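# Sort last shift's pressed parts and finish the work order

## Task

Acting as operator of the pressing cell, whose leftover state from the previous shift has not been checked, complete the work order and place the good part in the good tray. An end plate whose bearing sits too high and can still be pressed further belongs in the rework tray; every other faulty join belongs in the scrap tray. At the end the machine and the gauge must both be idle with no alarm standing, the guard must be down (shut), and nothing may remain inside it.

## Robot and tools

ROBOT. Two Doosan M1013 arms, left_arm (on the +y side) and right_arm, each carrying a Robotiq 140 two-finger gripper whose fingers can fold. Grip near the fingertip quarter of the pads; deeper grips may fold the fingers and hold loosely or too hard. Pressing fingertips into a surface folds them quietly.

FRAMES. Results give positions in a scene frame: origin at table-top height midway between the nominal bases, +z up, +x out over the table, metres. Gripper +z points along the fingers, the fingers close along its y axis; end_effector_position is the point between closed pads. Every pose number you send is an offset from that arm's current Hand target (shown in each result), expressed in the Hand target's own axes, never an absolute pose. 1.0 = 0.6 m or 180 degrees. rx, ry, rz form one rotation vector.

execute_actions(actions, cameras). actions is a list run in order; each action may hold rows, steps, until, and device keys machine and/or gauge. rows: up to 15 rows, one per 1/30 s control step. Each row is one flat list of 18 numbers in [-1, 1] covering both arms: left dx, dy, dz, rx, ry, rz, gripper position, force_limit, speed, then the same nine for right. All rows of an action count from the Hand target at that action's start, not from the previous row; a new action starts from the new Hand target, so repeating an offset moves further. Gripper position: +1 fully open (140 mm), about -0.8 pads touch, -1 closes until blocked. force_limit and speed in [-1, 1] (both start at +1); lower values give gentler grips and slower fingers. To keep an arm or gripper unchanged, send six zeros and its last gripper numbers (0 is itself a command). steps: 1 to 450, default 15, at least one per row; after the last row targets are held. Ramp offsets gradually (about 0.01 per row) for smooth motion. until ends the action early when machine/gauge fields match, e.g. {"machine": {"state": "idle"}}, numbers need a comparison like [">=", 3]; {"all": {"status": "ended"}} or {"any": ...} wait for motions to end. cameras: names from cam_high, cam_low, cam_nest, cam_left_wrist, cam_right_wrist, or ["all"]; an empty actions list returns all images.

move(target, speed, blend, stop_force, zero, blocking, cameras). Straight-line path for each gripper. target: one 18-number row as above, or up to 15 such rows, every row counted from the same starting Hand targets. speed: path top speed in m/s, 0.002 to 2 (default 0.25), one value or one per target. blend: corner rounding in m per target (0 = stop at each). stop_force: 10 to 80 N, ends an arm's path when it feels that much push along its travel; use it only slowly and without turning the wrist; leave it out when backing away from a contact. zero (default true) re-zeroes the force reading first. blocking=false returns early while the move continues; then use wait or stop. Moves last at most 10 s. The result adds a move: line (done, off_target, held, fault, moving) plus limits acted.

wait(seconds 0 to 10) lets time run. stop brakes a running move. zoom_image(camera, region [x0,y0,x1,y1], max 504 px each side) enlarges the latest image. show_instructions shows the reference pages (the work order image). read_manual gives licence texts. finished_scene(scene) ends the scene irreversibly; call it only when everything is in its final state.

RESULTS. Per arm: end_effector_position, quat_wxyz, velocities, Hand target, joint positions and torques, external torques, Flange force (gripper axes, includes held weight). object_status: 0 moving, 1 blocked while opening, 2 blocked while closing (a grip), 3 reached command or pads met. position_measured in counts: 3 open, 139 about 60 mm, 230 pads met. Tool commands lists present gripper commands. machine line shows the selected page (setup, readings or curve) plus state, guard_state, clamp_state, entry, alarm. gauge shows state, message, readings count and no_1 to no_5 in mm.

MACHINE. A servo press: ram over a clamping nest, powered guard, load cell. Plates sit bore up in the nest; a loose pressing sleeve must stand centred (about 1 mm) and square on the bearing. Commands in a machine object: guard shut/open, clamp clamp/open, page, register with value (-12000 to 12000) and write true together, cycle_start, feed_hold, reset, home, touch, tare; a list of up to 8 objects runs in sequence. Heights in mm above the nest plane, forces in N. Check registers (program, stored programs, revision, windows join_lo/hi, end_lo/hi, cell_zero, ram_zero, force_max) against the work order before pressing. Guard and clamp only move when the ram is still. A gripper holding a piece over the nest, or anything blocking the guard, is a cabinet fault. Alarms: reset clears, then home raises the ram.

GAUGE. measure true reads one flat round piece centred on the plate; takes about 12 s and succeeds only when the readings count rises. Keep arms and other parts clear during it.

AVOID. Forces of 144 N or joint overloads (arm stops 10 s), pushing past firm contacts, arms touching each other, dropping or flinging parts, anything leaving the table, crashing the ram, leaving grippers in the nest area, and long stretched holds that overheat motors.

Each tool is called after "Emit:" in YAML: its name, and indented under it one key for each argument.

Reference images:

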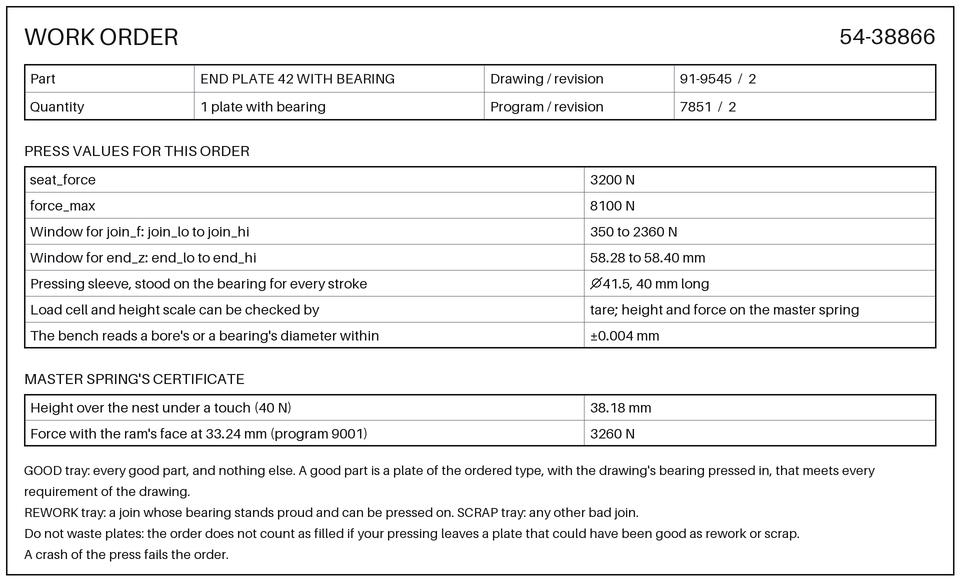

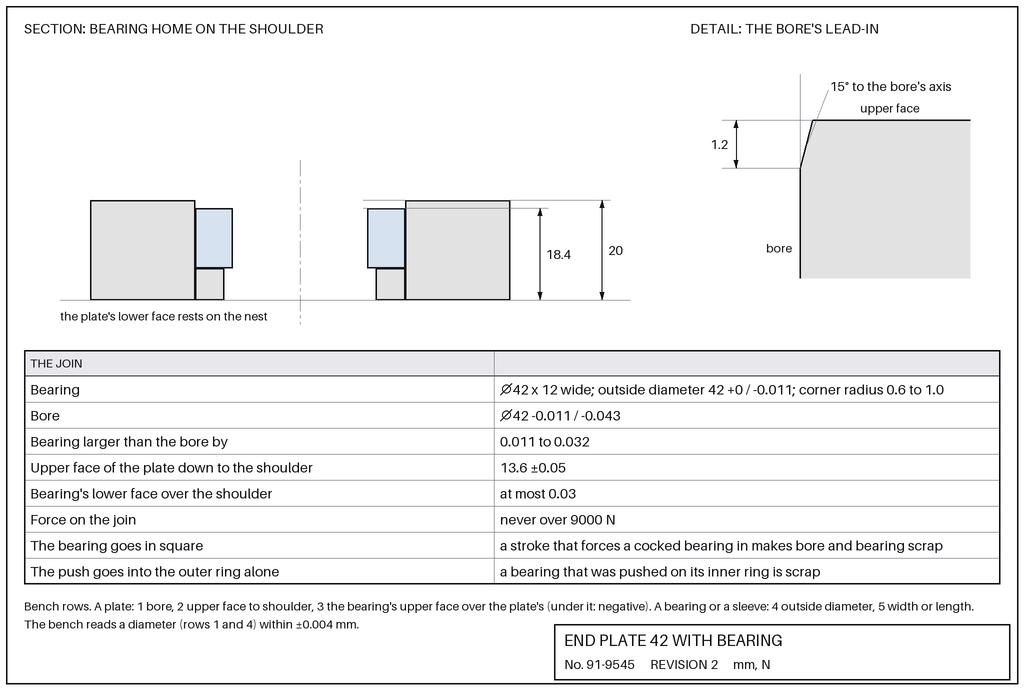

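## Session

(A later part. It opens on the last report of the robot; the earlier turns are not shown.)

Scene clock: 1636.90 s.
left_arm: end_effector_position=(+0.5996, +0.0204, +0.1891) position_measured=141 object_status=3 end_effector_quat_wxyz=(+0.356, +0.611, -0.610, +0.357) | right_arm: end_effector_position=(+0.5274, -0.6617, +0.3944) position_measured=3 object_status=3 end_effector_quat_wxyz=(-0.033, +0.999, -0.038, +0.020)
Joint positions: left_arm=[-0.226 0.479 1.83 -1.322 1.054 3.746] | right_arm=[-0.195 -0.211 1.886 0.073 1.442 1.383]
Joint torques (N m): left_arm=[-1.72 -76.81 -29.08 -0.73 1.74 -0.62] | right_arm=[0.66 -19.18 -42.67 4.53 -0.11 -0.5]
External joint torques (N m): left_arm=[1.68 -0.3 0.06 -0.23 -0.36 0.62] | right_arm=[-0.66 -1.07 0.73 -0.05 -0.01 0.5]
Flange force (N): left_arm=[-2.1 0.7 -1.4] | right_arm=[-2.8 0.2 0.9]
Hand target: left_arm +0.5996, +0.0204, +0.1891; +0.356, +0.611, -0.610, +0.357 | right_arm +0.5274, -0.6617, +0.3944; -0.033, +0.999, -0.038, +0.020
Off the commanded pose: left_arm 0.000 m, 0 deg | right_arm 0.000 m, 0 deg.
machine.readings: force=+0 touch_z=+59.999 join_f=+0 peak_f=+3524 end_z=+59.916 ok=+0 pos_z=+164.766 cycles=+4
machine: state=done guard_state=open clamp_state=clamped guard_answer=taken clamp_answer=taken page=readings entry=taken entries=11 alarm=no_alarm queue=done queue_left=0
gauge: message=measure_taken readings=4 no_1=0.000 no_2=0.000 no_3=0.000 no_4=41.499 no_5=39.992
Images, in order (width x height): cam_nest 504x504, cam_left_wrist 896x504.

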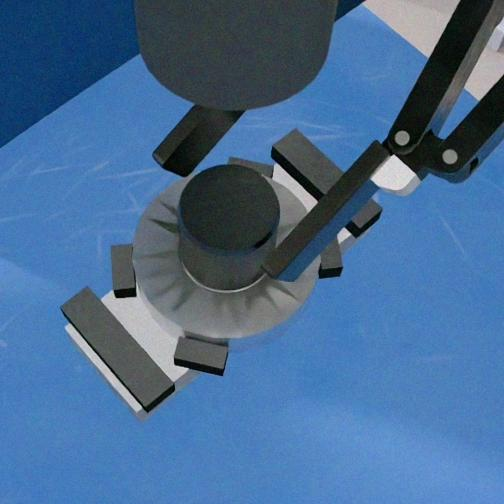

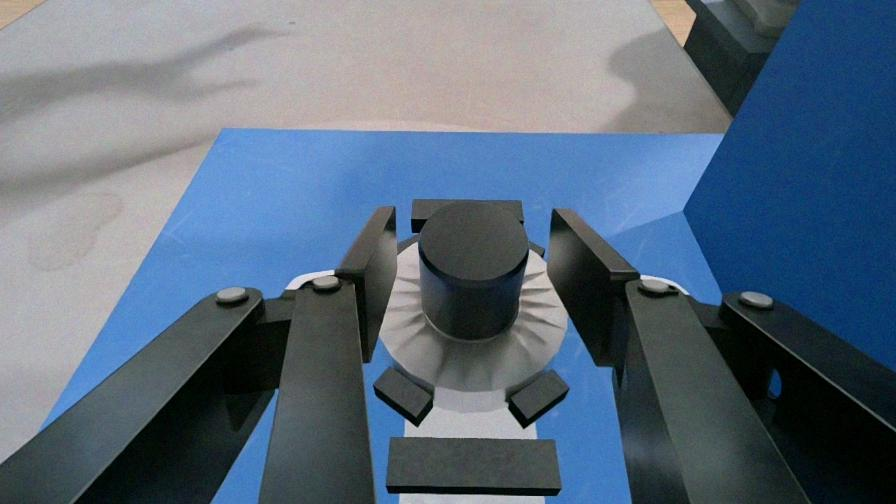

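Emit:
move:
  target:
    - [0,0,-0.1,0,0,0,-0.1,-1,-1,0,0,0,0,0,0,1,1,1]
    - [-0.1,0,-0.6,0,0,0,-0.1,-1,-1,0,0,0,0,0,0,1,1,1]
  speed: [0.06,0.2]
  blend: 0.02
  cameras: ["cam_nest"]

Emit:
zoom_image:
  camera: "cam_nest"
  region: [166, 200, 286, 320]

Emit:
execute_actions:
  actions:
    - {"machine":{"guard":"shut"},"steps":120,"until":{"machine":{"guard_state":"shut"}}}
  cameras: ["cam_nest"]

Emit:
zoom_image:
  camera: "cam_nest"
  region: [166, 200, 286, 320]

Emit:
execute_actions:
  actions:
    - {"machine":[{"cycle_start":true}],"steps":450,"until":{"machine":{"state":["!=","running"],"queue":["!=","running"]}}}
    - {"machine":{"page":"readings"},"steps":3}
  cameras: ["cam_nest"]

Emit:
zoom_image:
  camera: "cam_nest"
  region: [166, 200, 286, 320]

Scene clock: 1646.00 s.
left_arm: end_effector_position=(+0.5991, +0.3634, +0.3135) position_measured=141 object_status=3 end_effector_quat_wxyz=(+0.356, +0.611, -0.610, +0.357) | right_arm: end_effector_position=(+0.5274, -0.6617, +0.3944) position_measured=3 object_status=3 end_effector_quat_wxyz=(-0.033, +0.999, -0.038, +0.020)
Joint positions: left_arm=[0.265 0.376 1.715 -1.015 1.502 3.705] | right_arm=[-0.195 -0.211 1.886 0.073 1.442 1.383]
Joint torques (N m): left_arm=[-2.18 -72.23 -34.36 0.18 1.72 -0.61] | right_arm=[0.44 -19.24 -42.47 4.53 -0.11 -0.51]
External joint torques (N m): left_arm=[2.11 -0.25 0.17 -0.26 -0.42 0.61] | right_arm=[-0.42 -1.15 0.33 -0.03 -0.01 0.5]
Flange force (N): left_arm=[-2.2 1.8 -1.4] | right_arm=[-2.4 -0.4 0.2]
Hand target: left_arm +0.5992, +0.3635, +0.3135; +0.356, +0.611, -0.610, +0.357 | right_arm +0.5274, -0.6617, +0.3944; -0.033, +0.999, -0.038, +0.020
Off the commanded pose: left_arm 0.000 m, 0 deg | right_arm 0.000 m, 0 deg.
machine.readings: force=+0 touch_z=+59.999 join_f=+0 peak_f=+3524 end_z=+59.916 ok=+0 pos_z=+164.766 cycles=+4
machine: state=done guard_state=open clamp_state=clamped guard_answer=taken clamp_answer=taken page=readings entry=taken entries=11 alarm=no_alarm queue=done queue_left=0
gauge: message=measure_taken readings=4 no_1=0.000 no_2=0.000 no_3=0.000 no_4=41.499 no_5=39.992
move: done
Images, in order (width x height): cam_nest 504x504.

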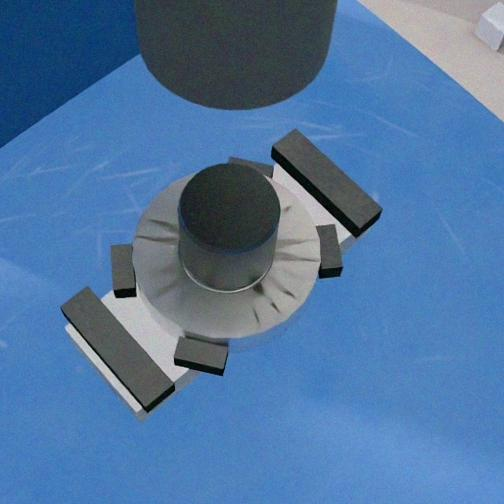

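Scaled by 4.200 from the camera's 504x504 image, which has a finer 720x720 frame.

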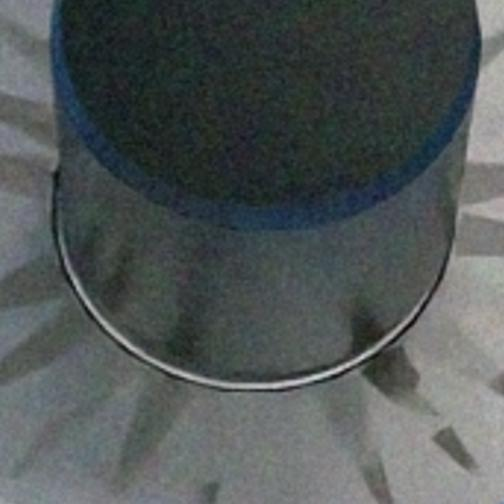

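Scene clock: 1647.70 s.
left_arm: end_effector_position=(+0.5992, +0.3635, +0.3135) position_measured=141 object_status=3 end_effector_quat_wxyz=(+0.356, +0.611, -0.610, +0.357) | right_arm: end_effector_position=(+0.5274, -0.6617, +0.3944) position_measured=3 object_status=3 end_effector_quat_wxyz=(-0.033, +0.999, -0.038, +0.020)
Joint positions: left_arm=[0.265 0.376 1.715 -1.015 1.502 3.705] | right_arm=[-0.195 -0.211 1.886 0.073 1.442 1.383]
Joint torques (N m): left_arm=[-1.98 -72.17 -34.05 0.14 1.67 -0.63] | right_arm=[0.63 -19.4 -42.55 4.48 -0.17 -0.47]
External joint torques (N m): left_arm=[1.97 -0.58 -0.38 -0.23 -0.36 0.63] | right_arm=[-0.62 -0.82 0.64 0 0.05 0.47]
Flange force (N): left_arm=[-1.6 1.1 -1.9] | right_arm=[-2.3 0.2 0.7]
Hand target: left_arm +0.5992, +0.3635, +0.3135; +0.356, +0.611, -0.610, +0.357 | right_arm +0.5274, -0.6617, +0.3944; -0.033, +0.999, -0.038, +0.020
Tool commands: left_gripper/position=-0.1 left_gripper/force_limit=-1.0 left_gripper/speed=-1.0 right_gripper/position=+1.0 right_gripper/force_limit=+1.0 right_gripper/speed=+1.0
Off the commanded pose: left_arm 0.000 m, 0 deg | right_arm 0.000 m, 0 deg.
machine.readings: force=+0 touch_z=+59.999 join_f=+0 peak_f=+3524 end_z=+59.916 ok=+0 pos_z=+164.766 cycles=+4
machine: state=done guard_state=shut clamp_state=clamped guard_answer=taken clamp_answer=taken page=readings entry=taken entries=11 alarm=no_alarm queue=running queue_left=0
gauge: message=measure_taken readings=4 no_1=0.000 no_2=0.000 no_3=0.000 no_4=41.499 no_5=39.992
Images, in order (width x height): cam_nest 504x504.

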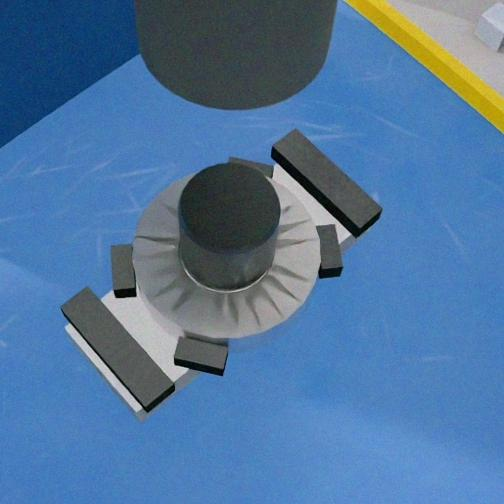

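Scaled by 4.200 from the camera's 504x504 image, which has a finer 720x720 frame.

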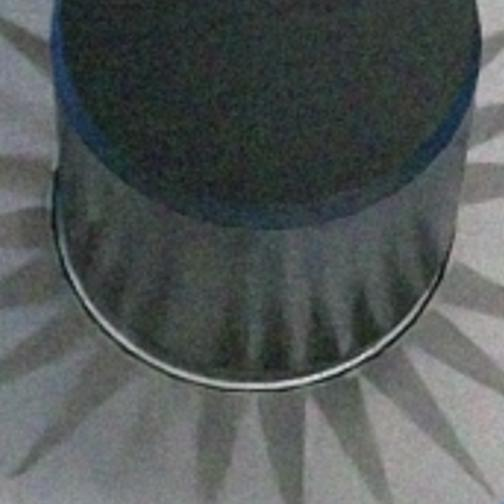

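Scene clock: 1653.97 s.
left_arm: end_effector_position=(+0.5992, +0.3635, +0.3135) position_measured=141 object_status=3 end_effector_quat_wxyz=(+0.356, +0.611, -0.610, +0.357) | right_arm: end_effector_position=(+0.5274, -0.6617, +0.3944) position_measured=3 object_status=3 end_effector_quat_wxyz=(-0.033, +0.999, -0.038, +0.020)
Joint positions: left_arm=[0.265 0.376 1.715 -1.015 1.502 3.705] | right_arm=[-0.195 -0.211 1.886 0.073 1.442 1.383]
Joint torques (N m): left_arm=[-1.86 -72.03 -34.21 0.13 1.68 -0.62] | right_arm=[0.54 -19.71 -42.52 4.46 -0.13 -0.48]
External joint torques (N m): left_arm=[1.82 -0.57 -0.04 -0.22 -0.37 0.62] | right_arm=[-0.52 -0.49 0.68 0.01 0.01 0.48]
External joint torques at the end of the 1st action: left_arm=[1.65 -0.57 -0.29 -0.24 -0.38 0.62] | right_arm=[-0.42 -0.81 0.52 -0.01 -0.01 0.46]
Flange force (N): left_arm=[-1.6 1.7 -1.4] | right_arm=[-1.8 0.0 0.9]
Flange force at the end of the 1st action (N): left_arm=[-1.4 1.2 -1.4] | right_arm=[-2.1 -0.3 0.6]
Hand target: left_arm +0.5992, +0.3635, +0.3135; +0.356, +0.611, -0.610, +0.357 | right_arm +0.5274, -0.6617, +0.3944; -0.033, +0.999, -0.038, +0.020
Tool commands: left_gripper/position=-0.1 left_gripper/force_limit=-1.0 left_gripper/speed=-1.0 right_gripper/position=+1.0 right_gripper/force_limit=+1.0 right_gripper/speed=+1.0
Off the commanded pose: left_arm 0.000 m, 0 deg | right_arm 0.000 m, 0 deg.
machine.readings: force=+0 touch_z=+59.999 join_f=+1282 peak_f=+3606 end_z=+58.346 ok=+1 pos_z=+164.766 cycles=+5
machine: state=done guard_state=shut clamp_state=clamped guard_answer=taken clamp_answer=taken page=readings entry=taken entries=12 alarm=no_alarm queue=done queue_left=0
gauge: message=measure_taken readings=4 no_1=0.000 no_2=0.000 no_3=0.000 no_4=41.499 no_5=39.992
Images, in order (width x height): cam_nest 504x504.

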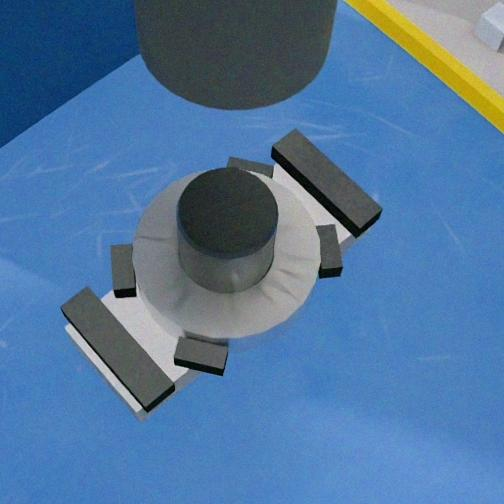

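Scaled by 4.200 from the camera's 504x504 image, which has a finer 720x720 frame.

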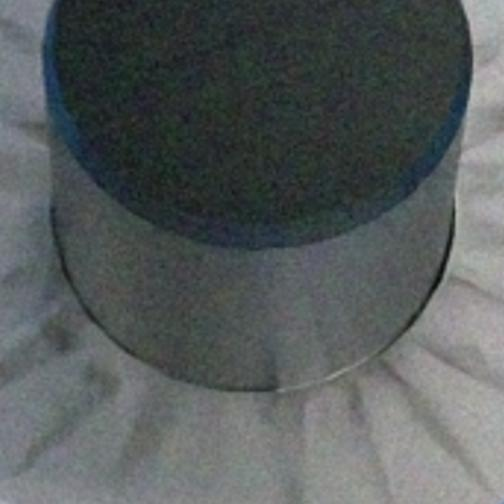

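Emit:
execute_actions:
  actions:
    - {"machine":{"guard":"open"},"steps":120,"until":{"machine":{"guard_state":"open"}}}

Emit:
move:
  target:
    - [-0.1532,-0.0007,0.151,0,0,0,-0.1,-1,-1,0,0,0,0,0,0,1,1,1]
    - [0.1007,-0.0003,0.6004,0,0,0,-0.1,-1,-1,0,0,0,0,0,0,1,1,1]
  speed: [0.2,0.12]
  blend: 0.02

Emit:
execute_actions:
  actions:
    - {"rows":[[0,0,0,0,0,0,-1,-0.2,-1,0,0,0,0,0,0,1,1,1]],"steps":80}
  cameras: ["cam_left_wrist"]

Emit:
move:
  target:
    - [0.0581,0,-0.0329,0,0,0,-1,-0.2,-1,0,0,0,0,0,0,1,1,1]
    - [-0.1873,0,-0.5338,0,0,0,-1,-0.2,-1,0,0,0,0,0,0,1,1,1]
  speed: [0.05,0.2]
  blend: 0.01
  cameras: ["cam_nest","cam_left_wrist"]

Scene clock: 1679.37 s.
left_arm: end_effector_position=(+0.5992, +0.3635, +0.3135) position_measured=141 object_status=3 end_effector_quat_wxyz=(+0.356, +0.611, -0.610, +0.357) | right_arm: end_effector_position=(+0.5274, -0.6617, +0.3944) position_measured=3 object_status=3 end_effector_quat_wxyz=(-0.033, +0.999, -0.038, +0.020)
Joint positions: left_arm=[0.265 0.376 1.715 -1.015 1.502 3.705] | right_arm=[-0.195 -0.211 1.886 0.073 1.442 1.383]
Joint torques (N m): left_arm=[-1.82 -72.31 -34.2 0.17 1.65 -0.62] | right_arm=[0.29 -19.54 -42.56 4.45 -0.14 -0.49]
External joint torques (N m): left_arm=[1.77 -0.33 -0.13 -0.26 -0.34 0.62] | right_arm=[-0.27 -0.71 0.64 0.03 0.02 0.49]
Flange force (N): left_arm=[-1.8 1.2 -1.4] | right_arm=[-2.0 -0.7 0.8]
Hand target: left_arm +0.5992, +0.3635, +0.3135; +0.356, +0.611, -0.610, +0.357 | right_arm +0.5274, -0.6617, +0.3944; -0.033, +0.999, -0.038, +0.020
Tool commands: left_gripper/position=-0.1 left_gripper/force_limit=-1.0 left_gripper/speed=-1.0 right_gripper/position=+1.0 right_gripper/force_limit=+1.0 right_gripper/speed=+1.0
Off the commanded pose: left_arm 0.000 m, 0 deg | right_arm 0.000 m, 0 deg.
machine.readings: force=+0 touch_z=+59.999 join_f=+1282 peak_f=+3606 end_z=+58.346 ok=+1 pos_z=+164.766 cycles=+5
machine: state=done guard_state=open clamp_state=clamped guard_answer=taken clamp_answer=taken page=readings entry=taken entries=12 alarm=no_alarm queue=running queue_left=0
gauge: message=measure_taken readings=4 no_1=0.000 no_2=0.000 no_3=0.000 no_4=41.499 no_5=39.992

Scene clock: 1682.97 s.
left_arm: end_effector_position=(+0.5998, +0.0200, +0.1893) position_measured=141 object_status=3 end_effector_quat_wxyz=(+0.356, +0.611, -0.610, +0.357) | right_arm: end_effector_position=(+0.5274, -0.6617, +0.3944) position_measured=3 object_status=3 end_effector_quat_wxyz=(-0.033, +0.999, -0.038, +0.020)
Joint positions: left_arm=[-0.226 0.479 1.829 -1.322 1.054 3.745] | right_arm=[-0.195 -0.211 1.886 0.073 1.442 1.383]
Joint torques (N m): left_arm=[-0.92 -76.7 -29.19 -0.75 1.72 -0.63] | right_arm=[0.53 -19.51 -42.49 4.5 -0.13 -0.49]
External joint torques (N m): left_arm=[0.87 -0.57 -0.04 -0.23 -0.34 0.63] | right_arm=[-0.53 -0.76 0.53 -0.01 0.01 0.49]
Flange force (N): left_arm=[-1.3 1.1 -0.6] | right_arm=[-2.0 -0.1 0.6]
Hand target: left_arm +0.5998, +0.0200, +0.1893; +0.356, +0.611, -0.610, +0.357 | right_arm +0.5274, -0.6617, +0.3944; -0.033, +0.999, -0.038, +0.020
Off the commanded pose: left_arm 0.000 m, 0 deg | right_arm 0.000 m, 0 deg.
machine.readings: force=+0 touch_z=+59.999 join_f=+1282 peak_f=+3606 end_z=+58.346 ok=+1 pos_z=+164.766 cycles=+5
machine: state=done guard_state=open clamp_state=clamped guard_answer=taken clamp_answer=taken page=readings entry=taken entries=12 alarm=no_alarm queue=done queue_left=0
gauge: message=measure_taken readings=4 no_1=0.000 no_2=0.000 no_3=0.000 no_4=41.499 no_5=39.992
move: done

Scene clock: 1685.83 s.
left_arm: end_effector_position=(+0.5998, +0.0200, +0.1893) position_measured=169 object_status=2 end_effector_quat_wxyz=(+0.356, +0.611, -0.610, +0.357) | right_arm: end_effector_position=(+0.5274, -0.6617, +0.3944) position_measured=3 object_status=3 end_effector_quat_wxyz=(-0.033, +0.999, -0.038, +0.020)
Joint positions: left_arm=[-0.226 0.479 1.829 -1.322 1.054 3.745] | right_arm=[-0.195 -0.211 1.886 0.073 1.442 1.383]
Joint torques (N m): left_arm=[-1.9 -75.99 -28.48 -0.43 1.57 -0.59] | right_arm=[0.83 -19.48 -42.58 4.5 -0.16 -0.53]
External joint torques (N m): left_arm=[1.81 -1.06 -0.44 -0.54 -0.18 0.59] | right_arm=[-0.85 -0.64 0.85 -0.04 0.05 0.53]
Flange force (N): left_arm=[-1.3 0.7 -1.9] | right_arm=[-2.4 0.6 1.0]
Hand target: left_arm +0.5998, +0.0200, +0.1893; +0.356, +0.611, -0.610, +0.357 | right_arm +0.5274, -0.6617, +0.3944; -0.033, +0.999, -0.038, +0.020
Off the commanded pose: left_arm 0.000 m, 0 deg | right_arm 0.000 m, 0 deg.
machine.readings: force=+0 touch_z=+59.999 join_f=+1282 peak_f=+3606 end_z=+58.346 ok=+1 pos_z=+164.766 cycles=+5
machine: state=done guard_state=open clamp_state=clamped guard_answer=taken clamp_answer=taken page=readings entry=taken entries=12 alarm=no_alarm queue=done queue_left=0
gauge: message=measure_taken readings=4 no_1=0.000 no_2=0.000 no_3=0.000 no_4=41.499 no_5=39.992
Images, in order (width x height): cam_left_wrist 896x504.

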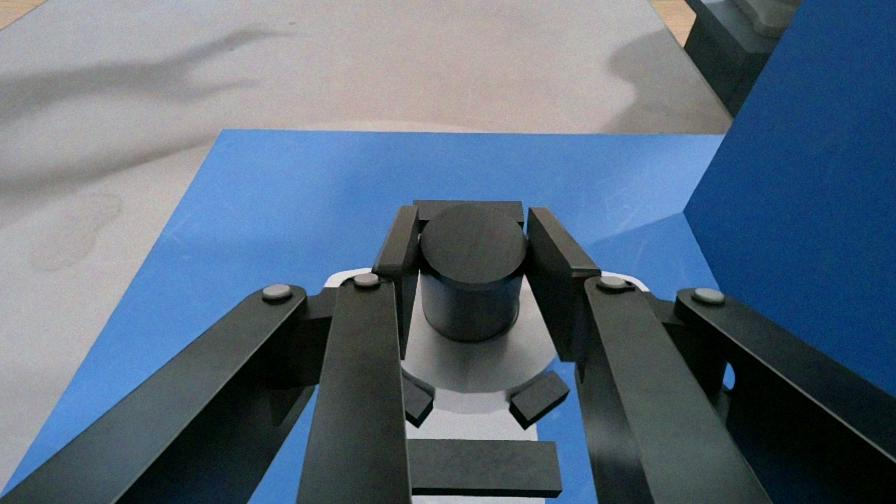

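Scene clock: 1688.67 s.
left_arm: end_effector_position=(+0.5994, +0.3541, +0.2486) position_measured=169 object_status=2 end_effector_quat_wxyz=(+0.356, +0.611, -0.610, +0.357) | right_arm: end_effector_position=(+0.5274, -0.6617, +0.3944) position_measured=3 object_status=3 end_effector_quat_wxyz=(-0.033, +0.999, -0.038, +0.020)
Joint positions: left_arm=[0.252 0.43 1.771 -1.031 1.435 3.794] | right_arm=[-0.195 -0.211 1.886 0.073 1.442 1.383]
Joint torques (N m): left_arm=[-2.77 -77.4 -32.74 -0.96 2.64 -0.61] | right_arm=[0.36 -19.34 -42.64 4.5 -0.14 -0.54]
External joint torques (N m): left_arm=[2.6 2.43 1.3 0.82 -1.15 0.61] | right_arm=[-0.32 -0.83 0.86 -0.03 0.03 0.54]
Flange force (N): left_arm=[-6.0 1.0 -0.5] | right_arm=[-2.5 -0.7 1.1]
Hand target: left_arm +0.5994, +0.3542, +0.2486; +0.356, +0.611, -0.610, +0.357 | right_arm +0.5274, -0.6617, +0.3944; -0.033, +0.999, -0.038, +0.020
Off the commanded pose: left_arm 0.000 m, 0 deg | right_arm 0.000 m, 0 deg.
machine.readings: force=+0 touch_z=+59.999 join_f=+1282 peak_f=+3606 end_z=+58.346 ok=+1 pos_z=+164.766 cycles=+5
machine: state=done guard_state=open clamp_state=clamped guard_answer=taken clamp_answer=taken page=readings entry=taken entries=12 alarm=no_alarm queue=done queue_left=0
gauge: message=measure_taken readings=4 no_1=0.000 no_2=0.000 no_3=0.000 no_4=41.499 no_5=39.992
move: done
Images, in order (width x height): cam_nest 504x504, cam_left_wrist 896x504.

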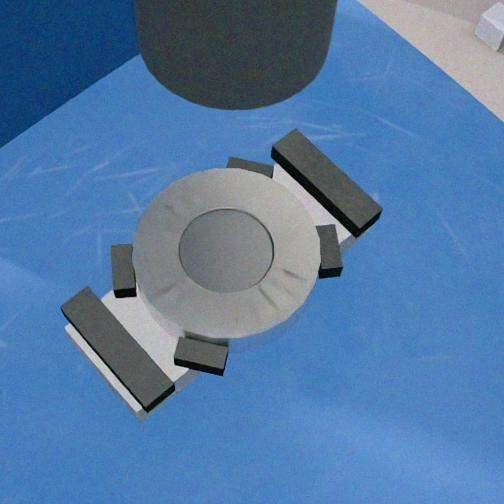

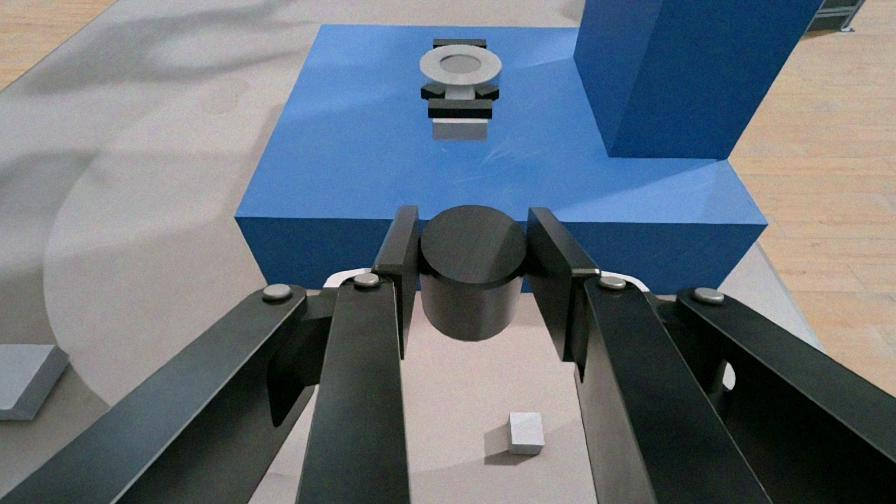

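Emit:
move:
  target: [-0.2793,-0.226,0.0775,0,0,0,-1,-0.2,-1,0,0,0,0,0,0,1,1,1]
  speed: 0.18
  cameras: ["cam_high","cam_left_wrist"]

Emit:
move:
  target: [-0.058,0,0.0329,0,0,0,-1,-0.2,-1,0,0,0,0,0,0,1,1,1]
  speed: 0.01
  stop_force: 10

Scene clock: 1694.63 s.
left_arm: end_effector_position=(+0.7352, +0.3961, +0.0799) position_measured=169 object_status=2 end_effector_quat_wxyz=(+0.356, +0.611, -0.610, +0.357) | right_arm: end_effector_position=(+0.5274, -0.6617, +0.3944) position_measured=3 object_status=3 end_effector_quat_wxyz=(-0.033, +0.999, -0.038, +0.020)
Joint positions: left_arm=[0.265 0.783 1.522 -1.038 1.391 3.889] | right_arm=[-0.195 -0.211 1.886 0.073 1.442 1.383]
Joint torques (N m): left_arm=[-1.98 -106.08 -29.78 -1.05 3.37 -0.62] | right_arm=[0.67 -19.37 -42.47 4.51 -0.12 -0.5]
External joint torques (N m): left_arm=[1.93 4.27 1.62 0.92 -1.71 0.62] | right_arm=[-0.7 -0.95 0.44 -0.02 0 0.5]
Flange force (N): left_arm=[-6.5 0.9 1.7] | right_arm=[-2.3 0.3 0.4]
Hand target: left_arm +0.7351, +0.3961, +0.0799; +0.356, +0.611, -0.610, +0.357 | right_arm +0.5274, -0.6617, +0.3944; -0.033, +0.999, -0.038, +0.020
Off the commanded pose: left_arm 0.000 m, 0 deg | right_arm 0.000 m, 0 deg.
machine.readings: force=+0 touch_z=+59.999 join_f=+1282 peak_f=+3606 end_z=+58.346 ok=+1 pos_z=+164.766 cycles=+5
machine: state=done guard_state=open clamp_state=clamped guard_answer=taken clamp_answer=taken page=readings entry=taken entries=12 alarm=no_alarm queue=done queue_left=0
gauge: message=measure_taken readings=4 no_1=0.000 no_2=0.000 no_3=0.000 no_4=41.499 no_5=39.992
move: done
Images, in order (width x height): cam_high 504x504, cam_left_wrist 896x504.

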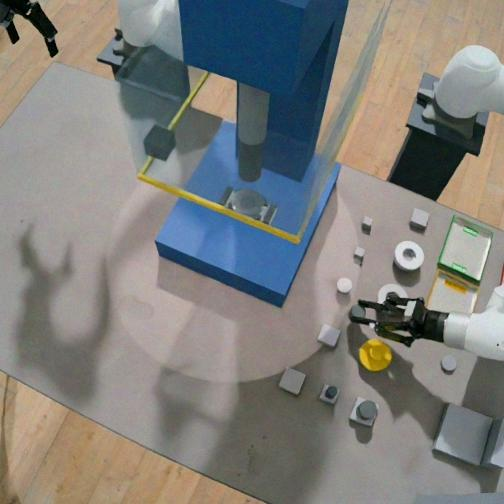

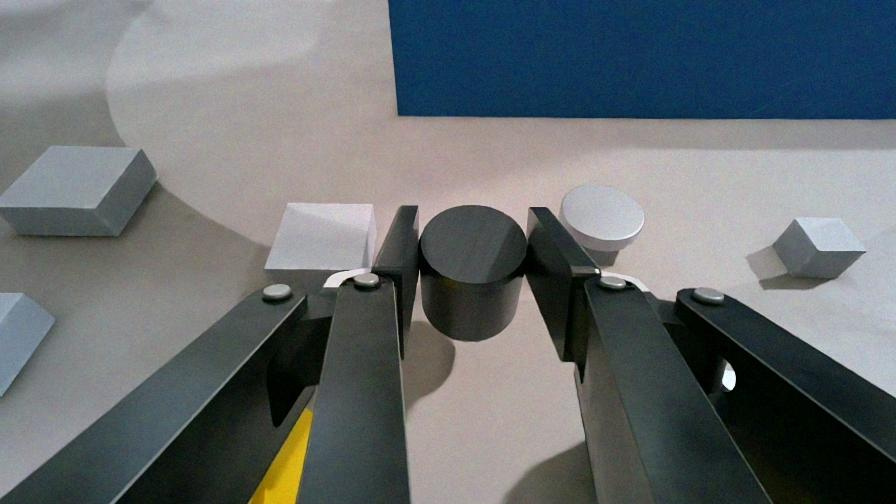

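Scene clock: 1698.40 s.
left_arm: end_effector_position=(+0.7352, +0.3960, +0.0507) position_measured=169 object_status=2 end_effector_quat_wxyz=(+0.356, +0.611, -0.610, +0.357) | right_arm: end_effector_position=(+0.5274, -0.6617, +0.3944) position_measured=3 object_status=3 end_effector_quat_wxyz=(-0.033, +0.999, -0.038, +0.020)
Joint positions: left_arm=[0.265 0.815 1.526 -1.044 1.373 3.921] | right_arm=[-0.195 -0.211 1.886 0.073 1.442 1.383]
Joint torques (N m): left_arm=[-4.17 -91.09 -22.97 2.69 -1.31 -0.64] | right_arm=[0.44 -19.61 -42.56 4.44 -0.17 -0.47]
External joint torques (N m): left_arm=[4.17 -11.72 -3.9 -2.82 3.04 0.64] | right_arm=[-0.45 -0.47 0.84 0.02 0.06 0.47]
Flange force (N): left_arm=[10.3 4.5 -10.7] | right_arm=[-1.9 -0.2 1.1]
Hand target: left_arm +0.7352, +0.3960, +0.0507; +0.356, +0.611, -0.610, +0.357 (not the last commanded pose) | right_arm +0.5274, -0.6617, +0.3944; -0.033, +0.999, -0.038, +0.020
Off the commanded pose: left_arm 0.011 m, 0 deg | right_arm 0.000 m, 0 deg.
machine.readings: force=+0 touch_z=+59.999 join_f=+1282 peak_f=+3606 end_z=+58.346 ok=+1 pos_z=+164.766 cycles=+5
machine: state=done guard_state=open clamp_state=clamped guard_answer=taken clamp_answer=taken page=readings entry=taken entries=12 alarm=no_alarm queue=done queue_left=0
gauge: message=measure_taken readings=4 no_1=0.000 no_2=0.000 no_3=0.000 no_4=41.499 no_5=39.992
move: contact (left_arm)

Emit:
execute_actions:
  actions:
    - {"rows":[[0,0,0,0,0,0,-0.1,-1,-1,0,0,0,0,0,0,1,1,1]],"steps":55}

Emit:
move:
  target: [0.03,0,-0.12,0,0,0,-0.1,-1,-1,0,0,0,0,0,0,1,1,1]
  speed: 0.12
  cameras: ["cam_left_wrist"]

Scene clock: 1702.77 s.
left_arm: end_effector_position=(+0.7351, +0.3960, +0.0507) position_measured=141 object_status=3 end_effector_quat_wxyz=(+0.356, +0.611, -0.610, +0.357) | right_arm: end_effector_position=(+0.5274, -0.6617, +0.3944) position_measured=3 object_status=3 end_effector_quat_wxyz=(-0.033, +0.999, -0.038, +0.020)
Joint positions: left_arm=[0.265 0.815 1.526 -1.044 1.373 3.921] | right_arm=[-0.195 -0.211 1.886 0.073 1.442 1.383]
Joint torques (N m): left_arm=[-2.01 -103.02 -27.26 0.11 2.09 -0.61] | right_arm=[0.41 -19.42 -42.48 4.46 -0.14 -0.48]
External joint torques (N m): left_arm=[1.96 -0.09 0.11 -0.26 -0.37 0.61] | right_arm=[-0.44 -0.73 0.67 0 0.03 0.47]
Flange force (N): left_arm=[-1.6 1.8 -1.0] | right_arm=[-2.1 -0.2 0.8]
Hand target: left_arm +0.7352, +0.3960, +0.0507; +0.356, +0.611, -0.610, +0.357 | right_arm +0.5274, -0.6617, +0.3944; -0.033, +0.999, -0.038, +0.020
Off the commanded pose: left_arm 0.000 m, 0 deg | right_arm 0.000 m, 0 deg.
machine.readings: force=+0 touch_z=+59.999 join_f=+1282 peak_f=+3606 end_z=+58.346 ok=+1 pos_z=+164.766 cycles=+5
machine: state=done guard_state=open clamp_state=clamped guard_answer=taken clamp_answer=taken page=readings entry=taken entries=12 alarm=no_alarm queue=done queue_left=0
gauge: message=measure_taken readings=4 no_1=0.000 no_2=0.000 no_3=0.000 no_4=41.499 no_5=39.992

Scene clock: 1703.73 s.
left_arm: end_effector_position=(+0.7350, +0.4498, +0.1017) position_measured=141 object_status=3 end_effector_quat_wxyz=(+0.356, +0.611, -0.610, +0.357) | right_arm: end_effector_position=(+0.5274, -0.6617, +0.3944) position_measured=3 object_status=3 end_effector_quat_wxyz=(-0.033, +0.999, -0.038, +0.020)
Joint positions: left_arm=[0.325 0.78 1.477 -0.996 1.455 3.872] | right_arm=[-0.195 -0.211 1.886 0.073 1.442 1.383]
Joint torques (N m): left_arm=[-2.18 -102.98 -29.64 0.25 1.98 -0.57] | right_arm=[0.23 -19.47 -42.44 4.47 -0.15 -0.51]
External joint torques (N m): left_arm=[2.06 -0.07 -0.04 -0.25 -0.36 0.57] | right_arm=[-0.21 -0.74 0.61 0 0.03 0.5]
Flange force (N): left_arm=[-1.6 1.5 -1.2] | right_arm=[-2.0 -0.8 0.7]
Hand target: left_arm +0.7350, +0.4499, +0.1017; +0.356, +0.611, -0.610, +0.357 | right_arm +0.5274, -0.6617, +0.3944; -0.033, +0.999, -0.038, +0.020
Off the commanded pose: left_arm 0.000 m, 0 deg | right_arm 0.000 m, 0 deg.
machine.readings: force=+0 touch_z=+59.999 join_f=+1282 peak_f=+3606 end_z=+58.346 ok=+1 pos_z=+164.766 cycles=+5
machine: state=done guard_state=open clamp_state=clamped guard_answer=taken clamp_answer=taken page=readings entry=taken entries=12 alarm=no_alarm queue=done queue_left=0
gauge: message=measure_taken readings=4 no_1=0.000 no_2=0.000 no_3=0.000 no_4=41.499 no_5=39.992
move: done
Images, in order (width x height): cam_left_wrist 896x504.

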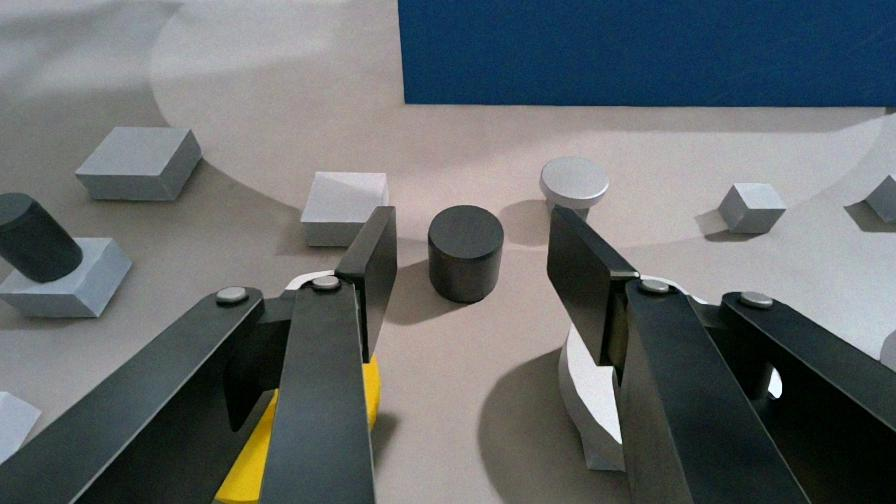

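Emit:
execute_actions:
  actions:
    - {"machine":{"clamp":"open"},"steps":60,"until":{"machine":{"clamp_state":"open"}}}

Emit:
move:
  target:
    - [0.415,0.2267,-0.0013,0,0,0,0.4,-1,-1,0,0,0,0,0,0,1,1,1]
    - [0.4143,0.2267,0.45,0,0,0,0.4,-1,-1,0,0,0,0,0,0,1,1,1]
  speed: [0.2,0.12]
  blend: 0.02
  cameras: ["cam_nest","cam_left_wrist"]

Scene clock: 1713.80 s.
left_arm: end_effector_position=(+0.7350, +0.4499, +0.1017) position_measured=141 object_status=3 end_effector_quat_wxyz=(+0.356, +0.611, -0.610, +0.357) | right_arm: end_effector_position=(+0.5274, -0.6617, +0.3944) position_measured=3 object_status=3 end_effector_quat_wxyz=(-0.033, +0.999, -0.038, +0.020)
Joint positions: left_arm=[0.325 0.78 1.477 -0.996 1.455 3.872] | right_arm=[-0.195 -0.211 1.886 0.073 1.442 1.383]
Joint torques (N m): left_arm=[-1.67 -102.87 -29.71 0.27 2 -0.62] | right_arm=[0.56 -19.39 -42.62 4.47 -0.12 -0.5]
External joint torques (N m): left_arm=[1.61 -0.32 -0.1 -0.27 -0.37 0.62] | right_arm=[-0.56 -0.81 0.77 0 0 0.49]
Flange force (N): left_arm=[-1.1 1.5 -0.8] | right_arm=[-2.4 0.0 1.0]
Hand target: left_arm +0.7350, +0.4499, +0.1017; +0.356, +0.611, -0.610, +0.357 | right_arm +0.5274, -0.6617, +0.3944; -0.033, +0.999, -0.038, +0.020
Tool commands: left_gripper/position=-0.1 left_gripper/force_limit=-1.0 left_gripper/speed=-1.0 right_gripper/position=+1.0 right_gripper/force_limit=+1.0 right_gripper/speed=+1.0
Off the commanded pose: left_arm 0.000 m, 0 deg | right_arm 0.000 m, 0 deg.
machine.readings: force=+0 touch_z=+59.999 join_f=+1282 peak_f=+3606 end_z=+58.346 ok=+1 pos_z=+164.766 cycles=+5
machine: state=idle guard_state=open clamp_state=open guard_answer=taken clamp_answer=taken page=readings entry=taken entries=12 alarm=no_alarm queue=running queue_left=0
gauge: message=measure_taken readings=4 no_1=0.000 no_2=0.000 no_3=0.000 no_4=41.499 no_5=39.992

Scene clock: 1717.87 s.
left_arm: end_effector_position=(+0.5993, +0.0925, +0.1856) position_measured=78 object_status=3 end_effector_quat_wxyz=(+0.356, +0.611, -0.610, +0.357) | right_arm: end_effector_position=(+0.5274, -0.6617, +0.3944) position_measured=3 object_status=3 end_effector_quat_wxyz=(-0.033, +0.999, -0.038, +0.020)
Joint positions: left_arm=[-0.124 0.468 1.855 -1.271 1.122 3.786] | right_arm=[-0.195 -0.211 1.886 0.073 1.442 1.383]
Joint torques (N m): left_arm=[-2.31 -75.58 -28.4 -0.54 1.83 -0.58] | right_arm=[0.58 -19.45 -42.53 4.47 -0.13 -0.48]
External joint torques (N m): left_arm=[2.3 -0.01 -0.02 -0.28 -0.37 0.58] | right_arm=[-0.68 -0.81 0.5 0.01 0.01 0.47]
Flange force (N): left_arm=[-2.7 0.2 -1.9] | right_arm=[-2.1 0.3 0.5]
Hand target: left_arm +0.5994, +0.0925, +0.1857; +0.356, +0.611, -0.610, +0.357 | right_arm +0.5274, -0.6617, +0.3944; -0.033, +0.999, -0.038, +0.020
Off the commanded pose: left_arm 0.000 m, 0 deg | right_arm 0.000 m, 0 deg.
machine.readings: force=+0 touch_z=+59.999 join_f=+1282 peak_f=+3606 end_z=+58.346 ok=+1 pos_z=+164.766 cycles=+5
machine: state=idle guard_state=open clamp_state=open guard_answer=taken clamp_answer=taken page=readings entry=taken entries=12 alarm=no_alarm queue=done queue_left=0
gauge: message=measure_taken readings=4 no_1=0.000 no_2=0.000 no_3=0.000 no_4=41.499 no_5=39.992
move: done
Images, in order (width x height): cam_nest 504x504, cam_left_wrist 896x504.

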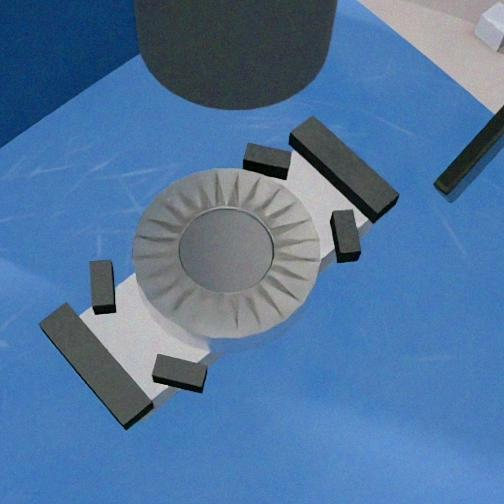

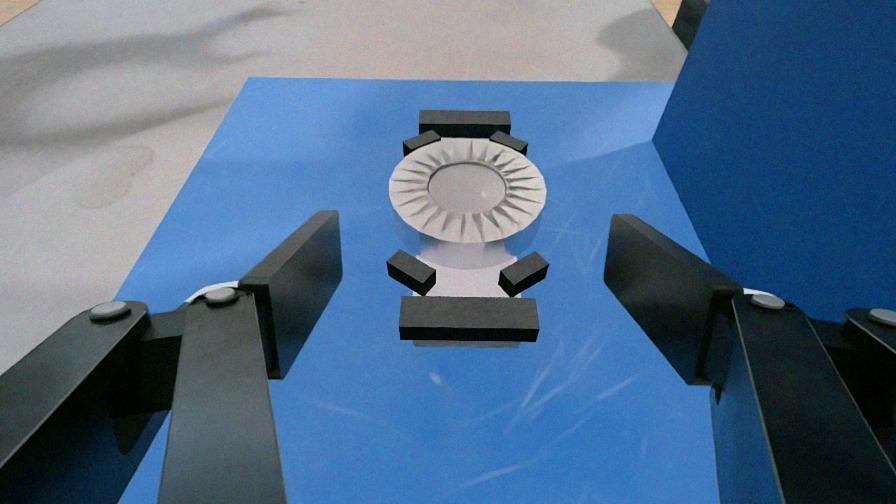

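Emit:
move:
  target: [0,0,0.1324,0,0,0,0.4,-1,-1,0,0,0,0,0,0,1,1,1]
  speed: 0.06

Emit:
execute_actions:
  actions:
    - {"rows":[[0,0,0,0,0,0,-1,0,-1,0,0,0,0,0,0,1,1,1]],"steps":75}
  cameras: ["cam_left_wrist"]

Scene clock: 1722.43 s.
left_arm: end_effector_position=(+0.5995, +0.0233, +0.1467) position_measured=78 object_status=3 end_effector_quat_wxyz=(+0.356, +0.611, -0.610, +0.357) | right_arm: end_effector_position=(+0.5274, -0.6617, +0.3944) position_measured=3 object_status=3 end_effector_quat_wxyz=(-0.033, +0.999, -0.038, +0.020)
Joint positions: left_arm=[-0.222 0.527 1.851 -1.359 1.041 3.825] | right_arm=[-0.195 -0.211 1.886 0.073 1.442 1.383]
Joint torques (N m): left_arm=[-2.3 -79.11 -26.91 -0.8 1.92 -0.63] | right_arm=[0.7 -19.52 -42.53 4.45 -0.13 -0.48]
External joint torques (N m): left_arm=[2.27 -0.16 0.22 -0.19 -0.38 0.63] | right_arm=[-0.68 -0.7 0.71 0.02 0.02 0.48]
Flange force (N): left_arm=[-2.7 0.7 -2.0] | right_arm=[-2.2 0.3 0.9]
Hand target: left_arm +0.5995, +0.0232, +0.1467; +0.356, +0.611, -0.610, +0.357 | right_arm +0.5274, -0.6617, +0.3944; -0.033, +0.999, -0.038, +0.020
Off the commanded pose: left_arm 0.000 m, 0 deg | right_arm 0.000 m, 0 deg.
machine.readings: force=+0 touch_z=+59.999 join_f=+1282 peak_f=+3606 end_z=+58.346 ok=+1 pos_z=+164.766 cycles=+5
machine: state=idle guard_state=open clamp_state=open guard_answer=taken clamp_answer=taken page=readings entry=taken entries=12 alarm=no_alarm queue=done queue_left=0
gauge: message=measure_taken readings=4 no_1=0.000 no_2=0.000 no_3=0.000 no_4=41.499 no_5=39.992
move: done

Scene clock: 1725.13 s.
left_arm: end_effector_position=(+0.5995, +0.0232, +0.1467) position_measured=105 object_status=2 end_effector_quat_wxyz=(+0.356, +0.611, -0.610, +0.357) | right_arm: end_effector_position=(+0.5274, -0.6617, +0.3944) position_measured=3 object_status=3 end_effector_quat_wxyz=(-0.033, +0.999, -0.038, +0.020)
Joint positions: left_arm=[-0.222 0.527 1.851 -1.359 1.041 3.825] | right_arm=[-0.195 -0.211 1.886 0.073 1.442 1.383]
Joint torques (N m): left_arm=[-4.75 -71.37 -23.85 0.65 0 -0.39] | right_arm=[0.38 -19.71 -42.49 4.47 -0.13 -0.48]
External joint torques (N m): left_arm=[4.73 -7.97 -2.93 -1.65 1.54 0.39] | right_arm=[-0.43 -0.38 0.75 -0.01 0.02 0.48]
Flange force (N): left_arm=[4.3 2.3 -11.0] | right_arm=[-1.7 -0.2 1.0]
Hand target: left_arm +0.5995, +0.0232, +0.1467; +0.356, +0.611, -0.610, +0.357 | right_arm +0.5274, -0.6617, +0.3944; -0.033, +0.999, -0.038, +0.020
Off the commanded pose: left_arm 0.000 m, 0 deg | right_arm 0.000 m, 0 deg.
machine.readings: force=+0 touch_z=+59.999 join_f=+1282 peak_f=+3606 end_z=+58.346 ok=+1 pos_z=+164.766 cycles=+5
machine: state=idle guard_state=open clamp_state=open guard_answer=taken clamp_answer=taken page=readings entry=taken entries=12 alarm=no_alarm queue=done queue_left=0
gauge: message=measure_taken readings=4 no_1=0.000 no_2=0.000 no_3=0.000 no_4=41.499 no_5=39.992
Images, in order (width x height): cam_left_wrist 896x504.

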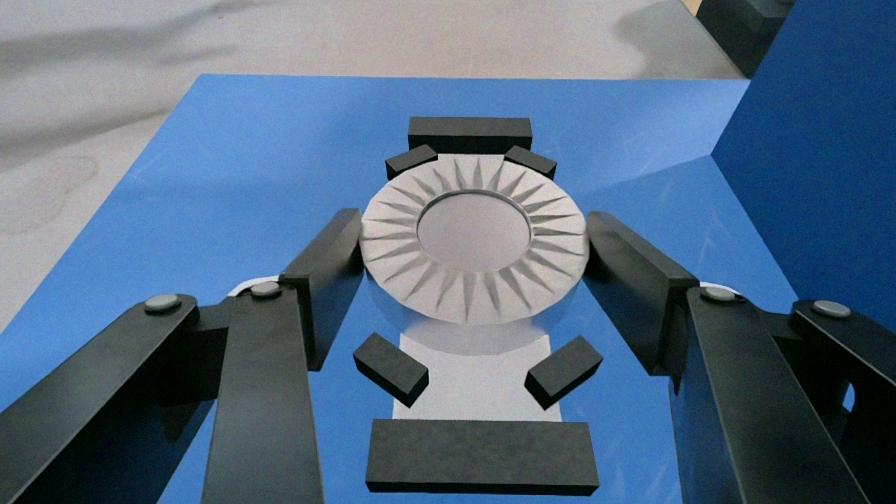

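Emit:
move:
  target:
    - [0.1016,0,-0.0575,0,0,0,-1,0,-1,0,0,0,0,0,0,1,1,1]
    - [-0.1746,0,-0.5465,0,0,0,-1,0,-1,0,0,0,0,0,0,1,1,1]
  speed: [0.05,0.18]
  blend: 0.01
  cameras: ["cam_high","cam_left_wrist"]

Emit:
zoom_image:
  camera: "cam_high"
  region: [360, 180, 504, 324]

Scene clock: 1734.97 s.
left_arm: end_effector_position=(+0.5990, +0.3603, +0.2163) position_measured=105 object_status=2 end_effector_quat_wxyz=(+0.356, +0.611, -0.610, +0.357) | right_arm: end_effector_position=(+0.5274, -0.6617, +0.3944) position_measured=3 object_status=3 end_effector_quat_wxyz=(-0.033, +0.999, -0.038, +0.020)
Joint positions: left_arm=[0.261 0.465 1.789 -1.033 1.414 3.843] | right_arm=[-0.195 -0.211 1.886 0.073 1.442 1.383]
Joint torques (N m): left_arm=[-1.88 -78.43 -30.69 -0.75 2.5 -0.64] | right_arm=[0.62 -19.2 -42.62 4.48 -0.15 -0.5]
External joint torques (N m): left_arm=[1.75 1.75 0.77 0.62 -0.93 0.64] | right_arm=[-0.63 -1.04 0.68 0 0.03 0.5]
Flange force (N): left_arm=[-4.5 0.7 -0.1] | right_arm=[-2.7 0.1 0.7]
Hand target: left_arm +0.5990, +0.3604, +0.2163; +0.356, +0.611, -0.610, +0.357 | right_arm +0.5274, -0.6617, +0.3944; -0.033, +0.999, -0.038, +0.020
Off the commanded pose: left_arm 0.000 m, 0 deg | right_arm 0.000 m, 0 deg.
machine.readings: force=+0 touch_z=+59.999 join_f=+1282 peak_f=+3606 end_z=+58.346 ok=+1 pos_z=+164.766 cycles=+5
machine: state=idle guard_state=open clamp_state=open guard_answer=taken clamp_answer=taken page=readings entry=taken entries=12 alarm=no_alarm queue=done queue_left=0
gauge: message=measure_taken readings=4 no_1=0.000 no_2=0.000 no_3=0.000 no_4=41.499 no_5=39.992
move: done
Images, in order (width x height): cam_high 504x504, cam_left_wrist 896x504.

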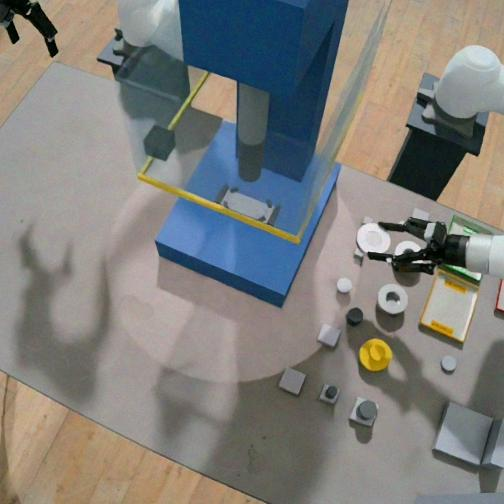

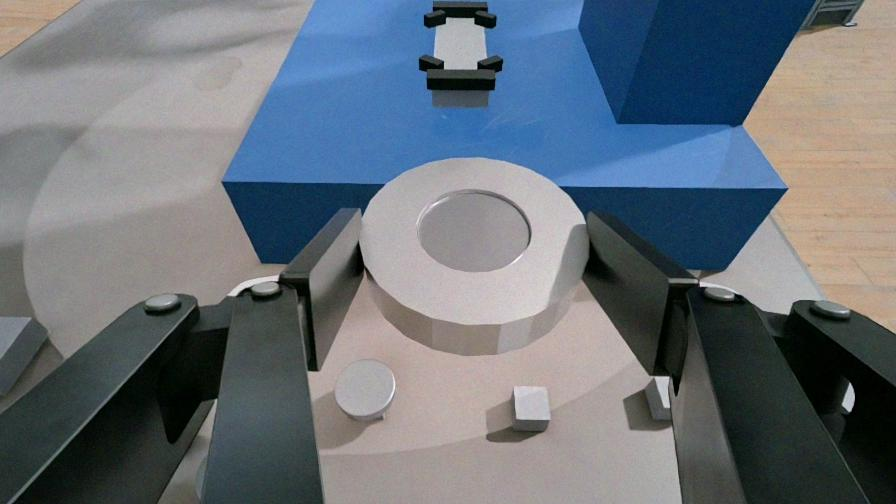

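Scaled by 3.500 from the camera's 504x504 image, which has a finer 720x720 frame.

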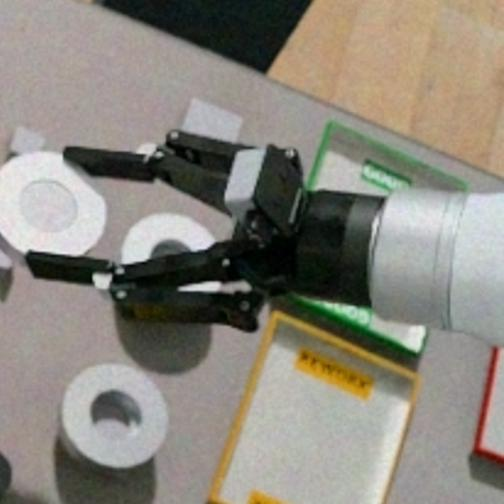

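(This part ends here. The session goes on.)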